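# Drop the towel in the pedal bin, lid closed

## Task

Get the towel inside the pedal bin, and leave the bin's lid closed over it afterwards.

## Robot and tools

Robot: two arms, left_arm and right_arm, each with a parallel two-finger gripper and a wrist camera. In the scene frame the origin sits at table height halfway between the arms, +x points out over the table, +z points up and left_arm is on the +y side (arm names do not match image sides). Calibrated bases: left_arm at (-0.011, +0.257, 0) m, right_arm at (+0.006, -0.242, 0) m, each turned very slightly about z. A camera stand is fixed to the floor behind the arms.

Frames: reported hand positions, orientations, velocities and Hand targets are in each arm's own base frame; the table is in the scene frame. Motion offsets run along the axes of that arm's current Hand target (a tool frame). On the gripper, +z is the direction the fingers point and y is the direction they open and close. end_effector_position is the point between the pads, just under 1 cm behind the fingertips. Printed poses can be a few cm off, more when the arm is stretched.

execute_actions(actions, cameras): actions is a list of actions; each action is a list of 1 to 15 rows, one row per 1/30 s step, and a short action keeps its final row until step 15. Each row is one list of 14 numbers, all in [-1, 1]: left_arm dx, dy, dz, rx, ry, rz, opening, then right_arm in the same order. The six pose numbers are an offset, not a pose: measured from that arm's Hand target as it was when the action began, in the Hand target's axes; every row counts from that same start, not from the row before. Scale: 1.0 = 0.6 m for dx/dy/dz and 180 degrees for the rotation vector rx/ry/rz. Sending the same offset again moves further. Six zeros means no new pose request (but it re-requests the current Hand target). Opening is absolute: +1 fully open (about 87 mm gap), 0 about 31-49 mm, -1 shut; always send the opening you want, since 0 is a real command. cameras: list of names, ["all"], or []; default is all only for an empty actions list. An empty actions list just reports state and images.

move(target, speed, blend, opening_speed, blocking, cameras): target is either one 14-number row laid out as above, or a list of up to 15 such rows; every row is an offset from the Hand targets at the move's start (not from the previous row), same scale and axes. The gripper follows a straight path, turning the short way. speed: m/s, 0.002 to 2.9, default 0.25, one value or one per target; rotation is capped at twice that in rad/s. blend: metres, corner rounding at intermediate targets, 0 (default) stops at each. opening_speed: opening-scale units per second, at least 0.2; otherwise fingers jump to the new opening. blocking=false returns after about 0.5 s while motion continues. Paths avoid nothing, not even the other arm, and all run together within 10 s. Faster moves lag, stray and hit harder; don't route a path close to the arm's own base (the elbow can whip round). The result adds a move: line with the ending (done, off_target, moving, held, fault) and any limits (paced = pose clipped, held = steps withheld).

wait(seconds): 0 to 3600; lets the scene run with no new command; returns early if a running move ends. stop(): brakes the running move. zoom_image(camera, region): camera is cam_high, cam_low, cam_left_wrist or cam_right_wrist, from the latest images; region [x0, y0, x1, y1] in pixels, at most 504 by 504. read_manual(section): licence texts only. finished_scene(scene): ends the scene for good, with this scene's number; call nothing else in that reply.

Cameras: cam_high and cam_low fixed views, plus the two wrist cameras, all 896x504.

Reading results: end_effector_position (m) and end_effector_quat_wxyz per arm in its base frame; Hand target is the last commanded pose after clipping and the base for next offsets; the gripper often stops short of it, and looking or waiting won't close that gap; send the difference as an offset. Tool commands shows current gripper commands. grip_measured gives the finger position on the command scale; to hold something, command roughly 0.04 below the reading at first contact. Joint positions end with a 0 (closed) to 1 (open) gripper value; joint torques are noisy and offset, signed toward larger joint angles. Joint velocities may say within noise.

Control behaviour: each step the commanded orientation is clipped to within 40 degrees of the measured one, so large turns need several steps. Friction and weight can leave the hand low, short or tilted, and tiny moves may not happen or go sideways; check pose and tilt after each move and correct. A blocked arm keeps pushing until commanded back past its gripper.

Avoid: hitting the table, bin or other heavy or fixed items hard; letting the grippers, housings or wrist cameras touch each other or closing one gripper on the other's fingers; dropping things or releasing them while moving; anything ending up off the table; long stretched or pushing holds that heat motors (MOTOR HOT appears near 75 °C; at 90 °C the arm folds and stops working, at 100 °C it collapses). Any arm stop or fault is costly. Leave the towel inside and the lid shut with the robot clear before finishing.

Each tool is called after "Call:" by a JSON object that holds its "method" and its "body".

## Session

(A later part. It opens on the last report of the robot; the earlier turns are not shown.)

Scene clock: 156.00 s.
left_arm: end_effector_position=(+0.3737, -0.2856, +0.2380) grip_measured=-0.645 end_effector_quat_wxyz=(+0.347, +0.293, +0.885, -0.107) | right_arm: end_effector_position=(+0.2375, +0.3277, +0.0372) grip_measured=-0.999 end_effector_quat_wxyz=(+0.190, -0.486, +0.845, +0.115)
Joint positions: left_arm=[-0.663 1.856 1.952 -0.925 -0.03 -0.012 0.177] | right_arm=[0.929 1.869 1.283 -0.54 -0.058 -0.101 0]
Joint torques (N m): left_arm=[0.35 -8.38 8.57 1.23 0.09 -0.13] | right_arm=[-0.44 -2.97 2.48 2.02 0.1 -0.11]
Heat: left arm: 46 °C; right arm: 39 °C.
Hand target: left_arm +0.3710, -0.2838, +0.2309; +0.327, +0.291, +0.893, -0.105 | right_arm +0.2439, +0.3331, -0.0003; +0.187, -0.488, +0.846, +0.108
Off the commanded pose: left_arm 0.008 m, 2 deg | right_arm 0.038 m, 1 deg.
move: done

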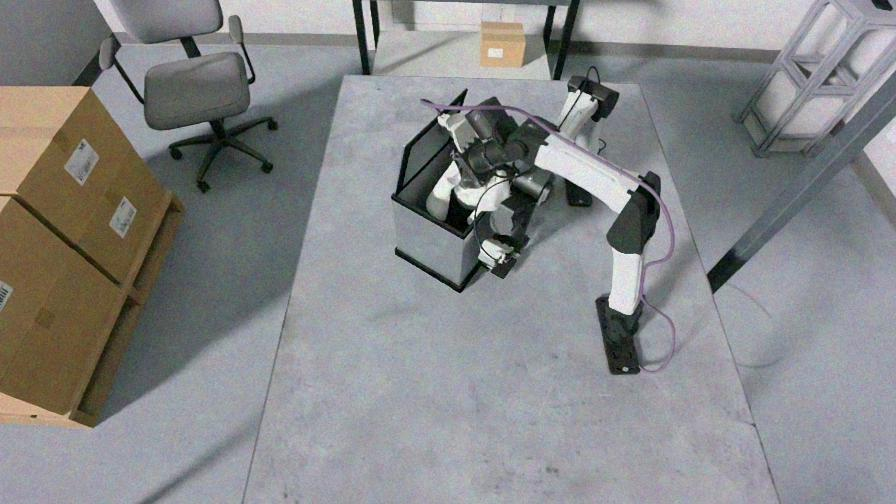

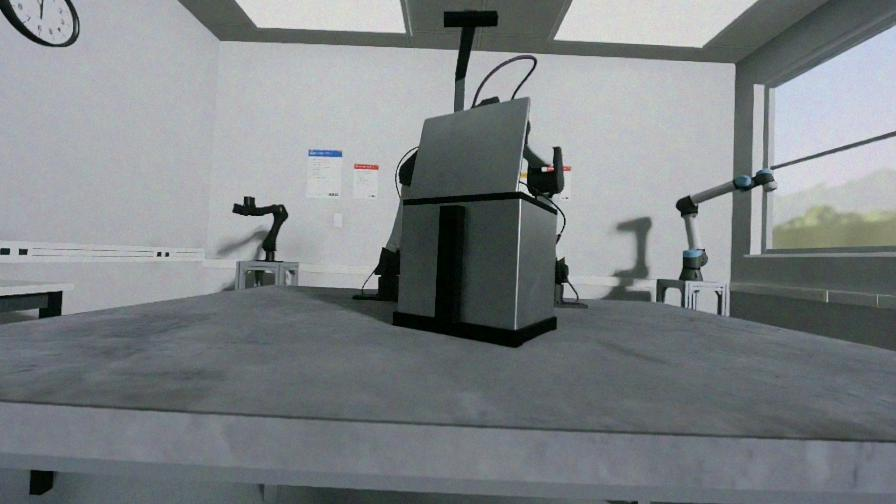

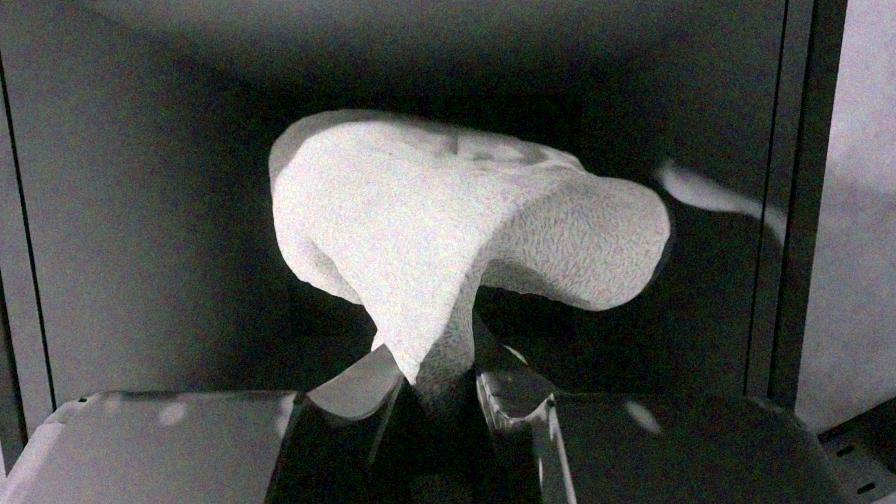

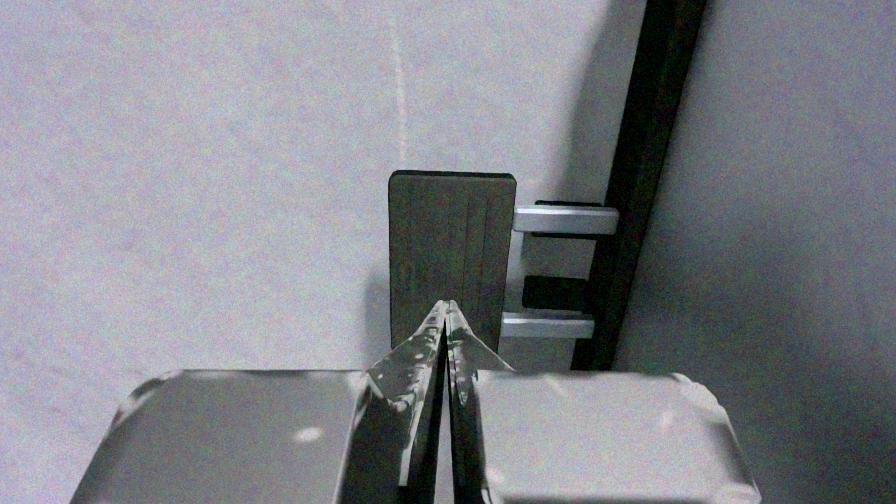

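Call:
{"method": "move", "body": {"target": [[0.045,0,0.055,0,0,0,-1,0,0,0,0,0,0,-1],[0.045,0,0.055,0,0,0,0.3,0,0,0,0,0,0,-1]], "speed": 0.12, "opening_speed": 1.0, "cameras": ["cam_left_wrist","cam_high"]}}

Scene clock: 161.00 s.
left_arm: end_effector_position=(+0.3792, -0.2901, +0.1894) grip_measured=+0.300 end_effector_quat_wxyz=(+0.338, +0.292, +0.889, -0.104) | right_arm: end_effector_position=(+0.2381, +0.3289, +0.0373) grip_measured=-0.999 end_effector_quat_wxyz=(+0.193, -0.486, +0.845, +0.116)
Joint positions: left_arm=[-0.663 1.856 1.765 -0.757 -0.03 -0.017 0.65] | right_arm=[0.929 1.869 1.282 -0.533 -0.06 -0.101 0]
Joint torques (N m): left_arm=[0.38 -12.51 5.6 1.34 0.09 -0.09] | right_arm=[-0.43 -2.99 2.61 1.97 0.11 -0.11]
Heat: left arm: 47 °C; right arm: 39 °C.
Hand target: left_arm +0.3716, -0.2841, +0.1882; +0.327, +0.291, +0.893, -0.105 | right_arm +0.2440, +0.3331, -0.0003; +0.187, -0.488, +0.846, +0.108
Off the commanded pose: left_arm 0.010 m, 1 deg | right_arm 0.038 m, 1 deg.
move: done
Images, in order (width x height): cam_high 896x504, cam_left_wrist 896x504.

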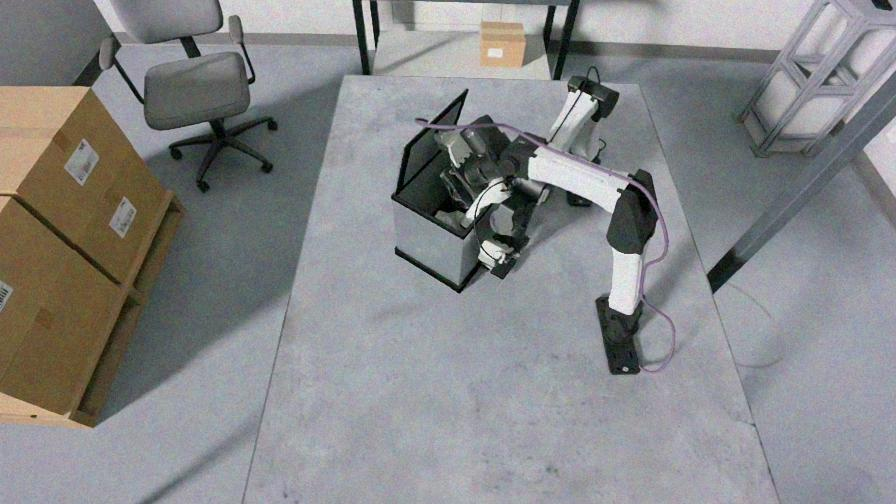

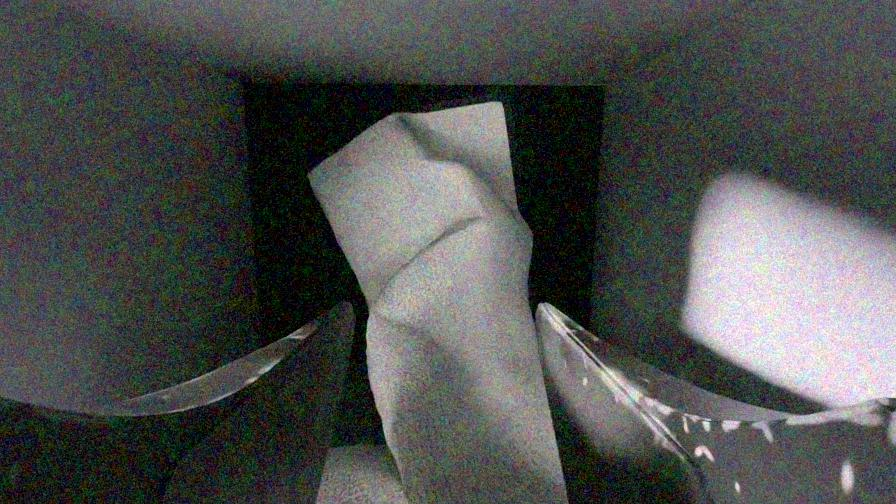

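Call:
{"method": "move", "body": {"target": [[-0.32,0,-0.385,0,0,0,0.3,0,0,0,0,0,0,-1],[-0.067,0.172,-0.6,0,0,0,0.3,0,0,0,0,0,0,-1],[-0.067,0.172,-0.6,0,0,0,0.3,-0.105,0.02,-0.227,0,0,0,-1]], "speed": [0.25,0.3,0.08], "blend": [0.03,0,0], "cameras": ["cam_high","cam_low","cam_right_wrist"]}}

Scene clock: 175.37 s.
left_arm: end_effector_position=(+0.2710, -0.0831, +0.4957) grip_measured=+0.300 end_effector_quat_wxyz=(+0.554, +0.243, +0.788, -0.109) | right_arm: end_effector_position=(+0.2340, +0.3325, +0.1330) grip_measured=-1.000 end_effector_quat_wxyz=(+0.170, -0.489, +0.850, +0.096)
Joint positions: left_arm=[-0.12 1.607 2.773 -1.561 0.347 0.246 0.65] | right_arm=[0.953 1.87 1.683 -0.993 -0.031 -0.086 0]
Joint torques (N m): left_arm=[0.59 -3.38 1.77 1.66 0.23 0.03] | right_arm=[0.17 -11 9.17 0.87 -0.04 0.02]
Heat: left arm: 48 °C; right arm: 38 °C.
Hand target: left_arm +0.2689, -0.0828, +0.4895; +0.327, +0.291, +0.893, -0.105 | right_arm +0.2334, +0.3386, +0.1498; +0.187, -0.488, +0.846, +0.109
Off the commanded pose: left_arm 0.007 m, 29 deg | right_arm 0.018 m, 2 deg.
elbow stopped short (left arm): the move would have taken joint 3 (elbow) straighter than the controller allows.
joint sent to its limit (left arm) — joint 4 (wrist pitch), lower limit. The joint targets are off in orientation, not in position.
move: off_target (left_arm, right_arm)

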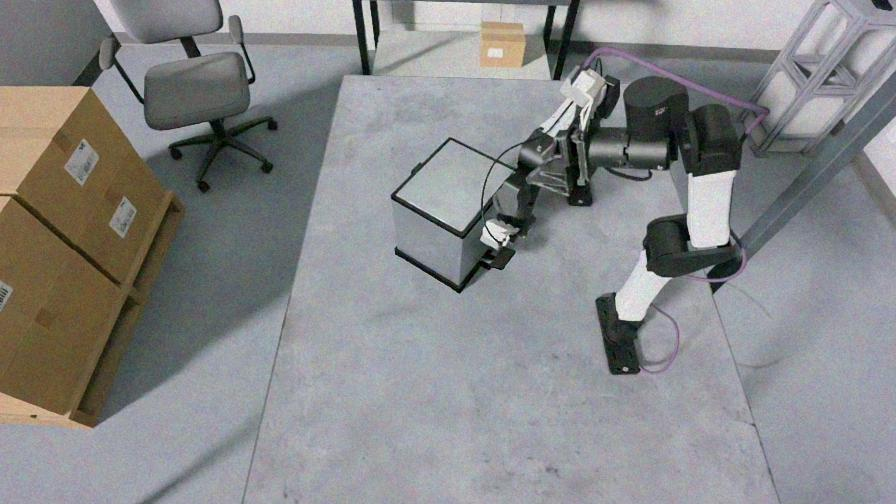

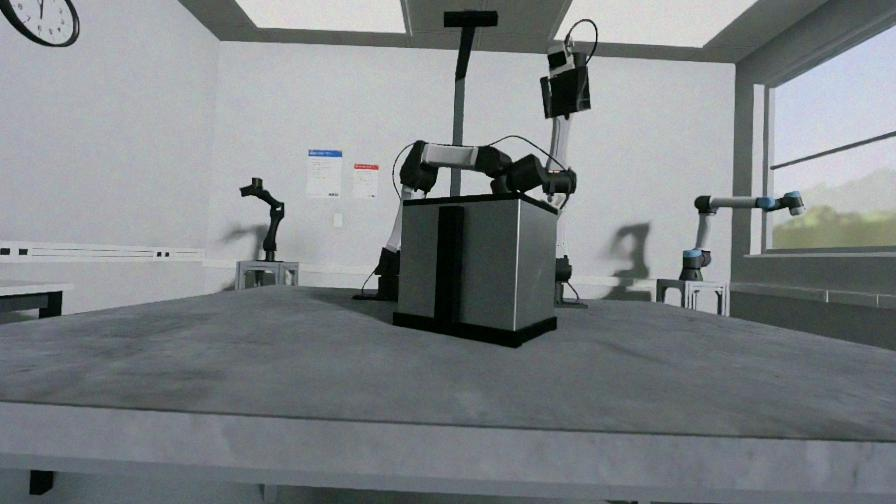

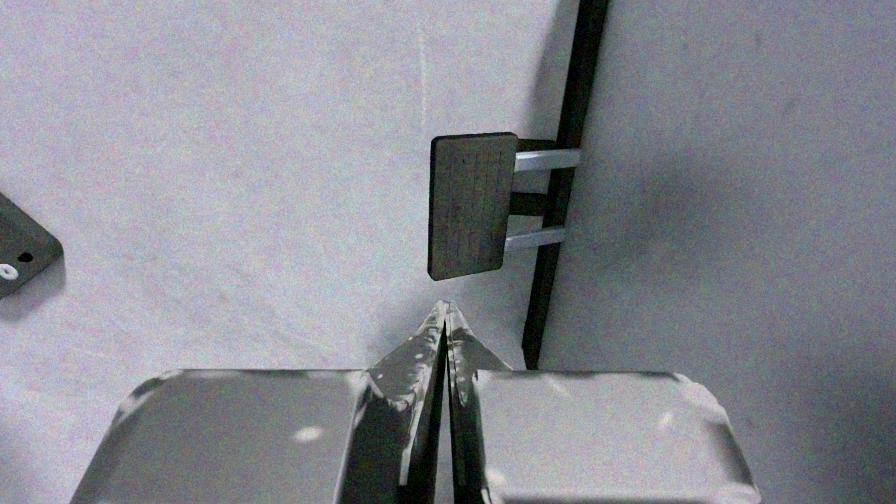

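Lid shut.

Call:
{"method": "finished_scene", "body": {"scene": 2}}

The scene is finished: the task was done.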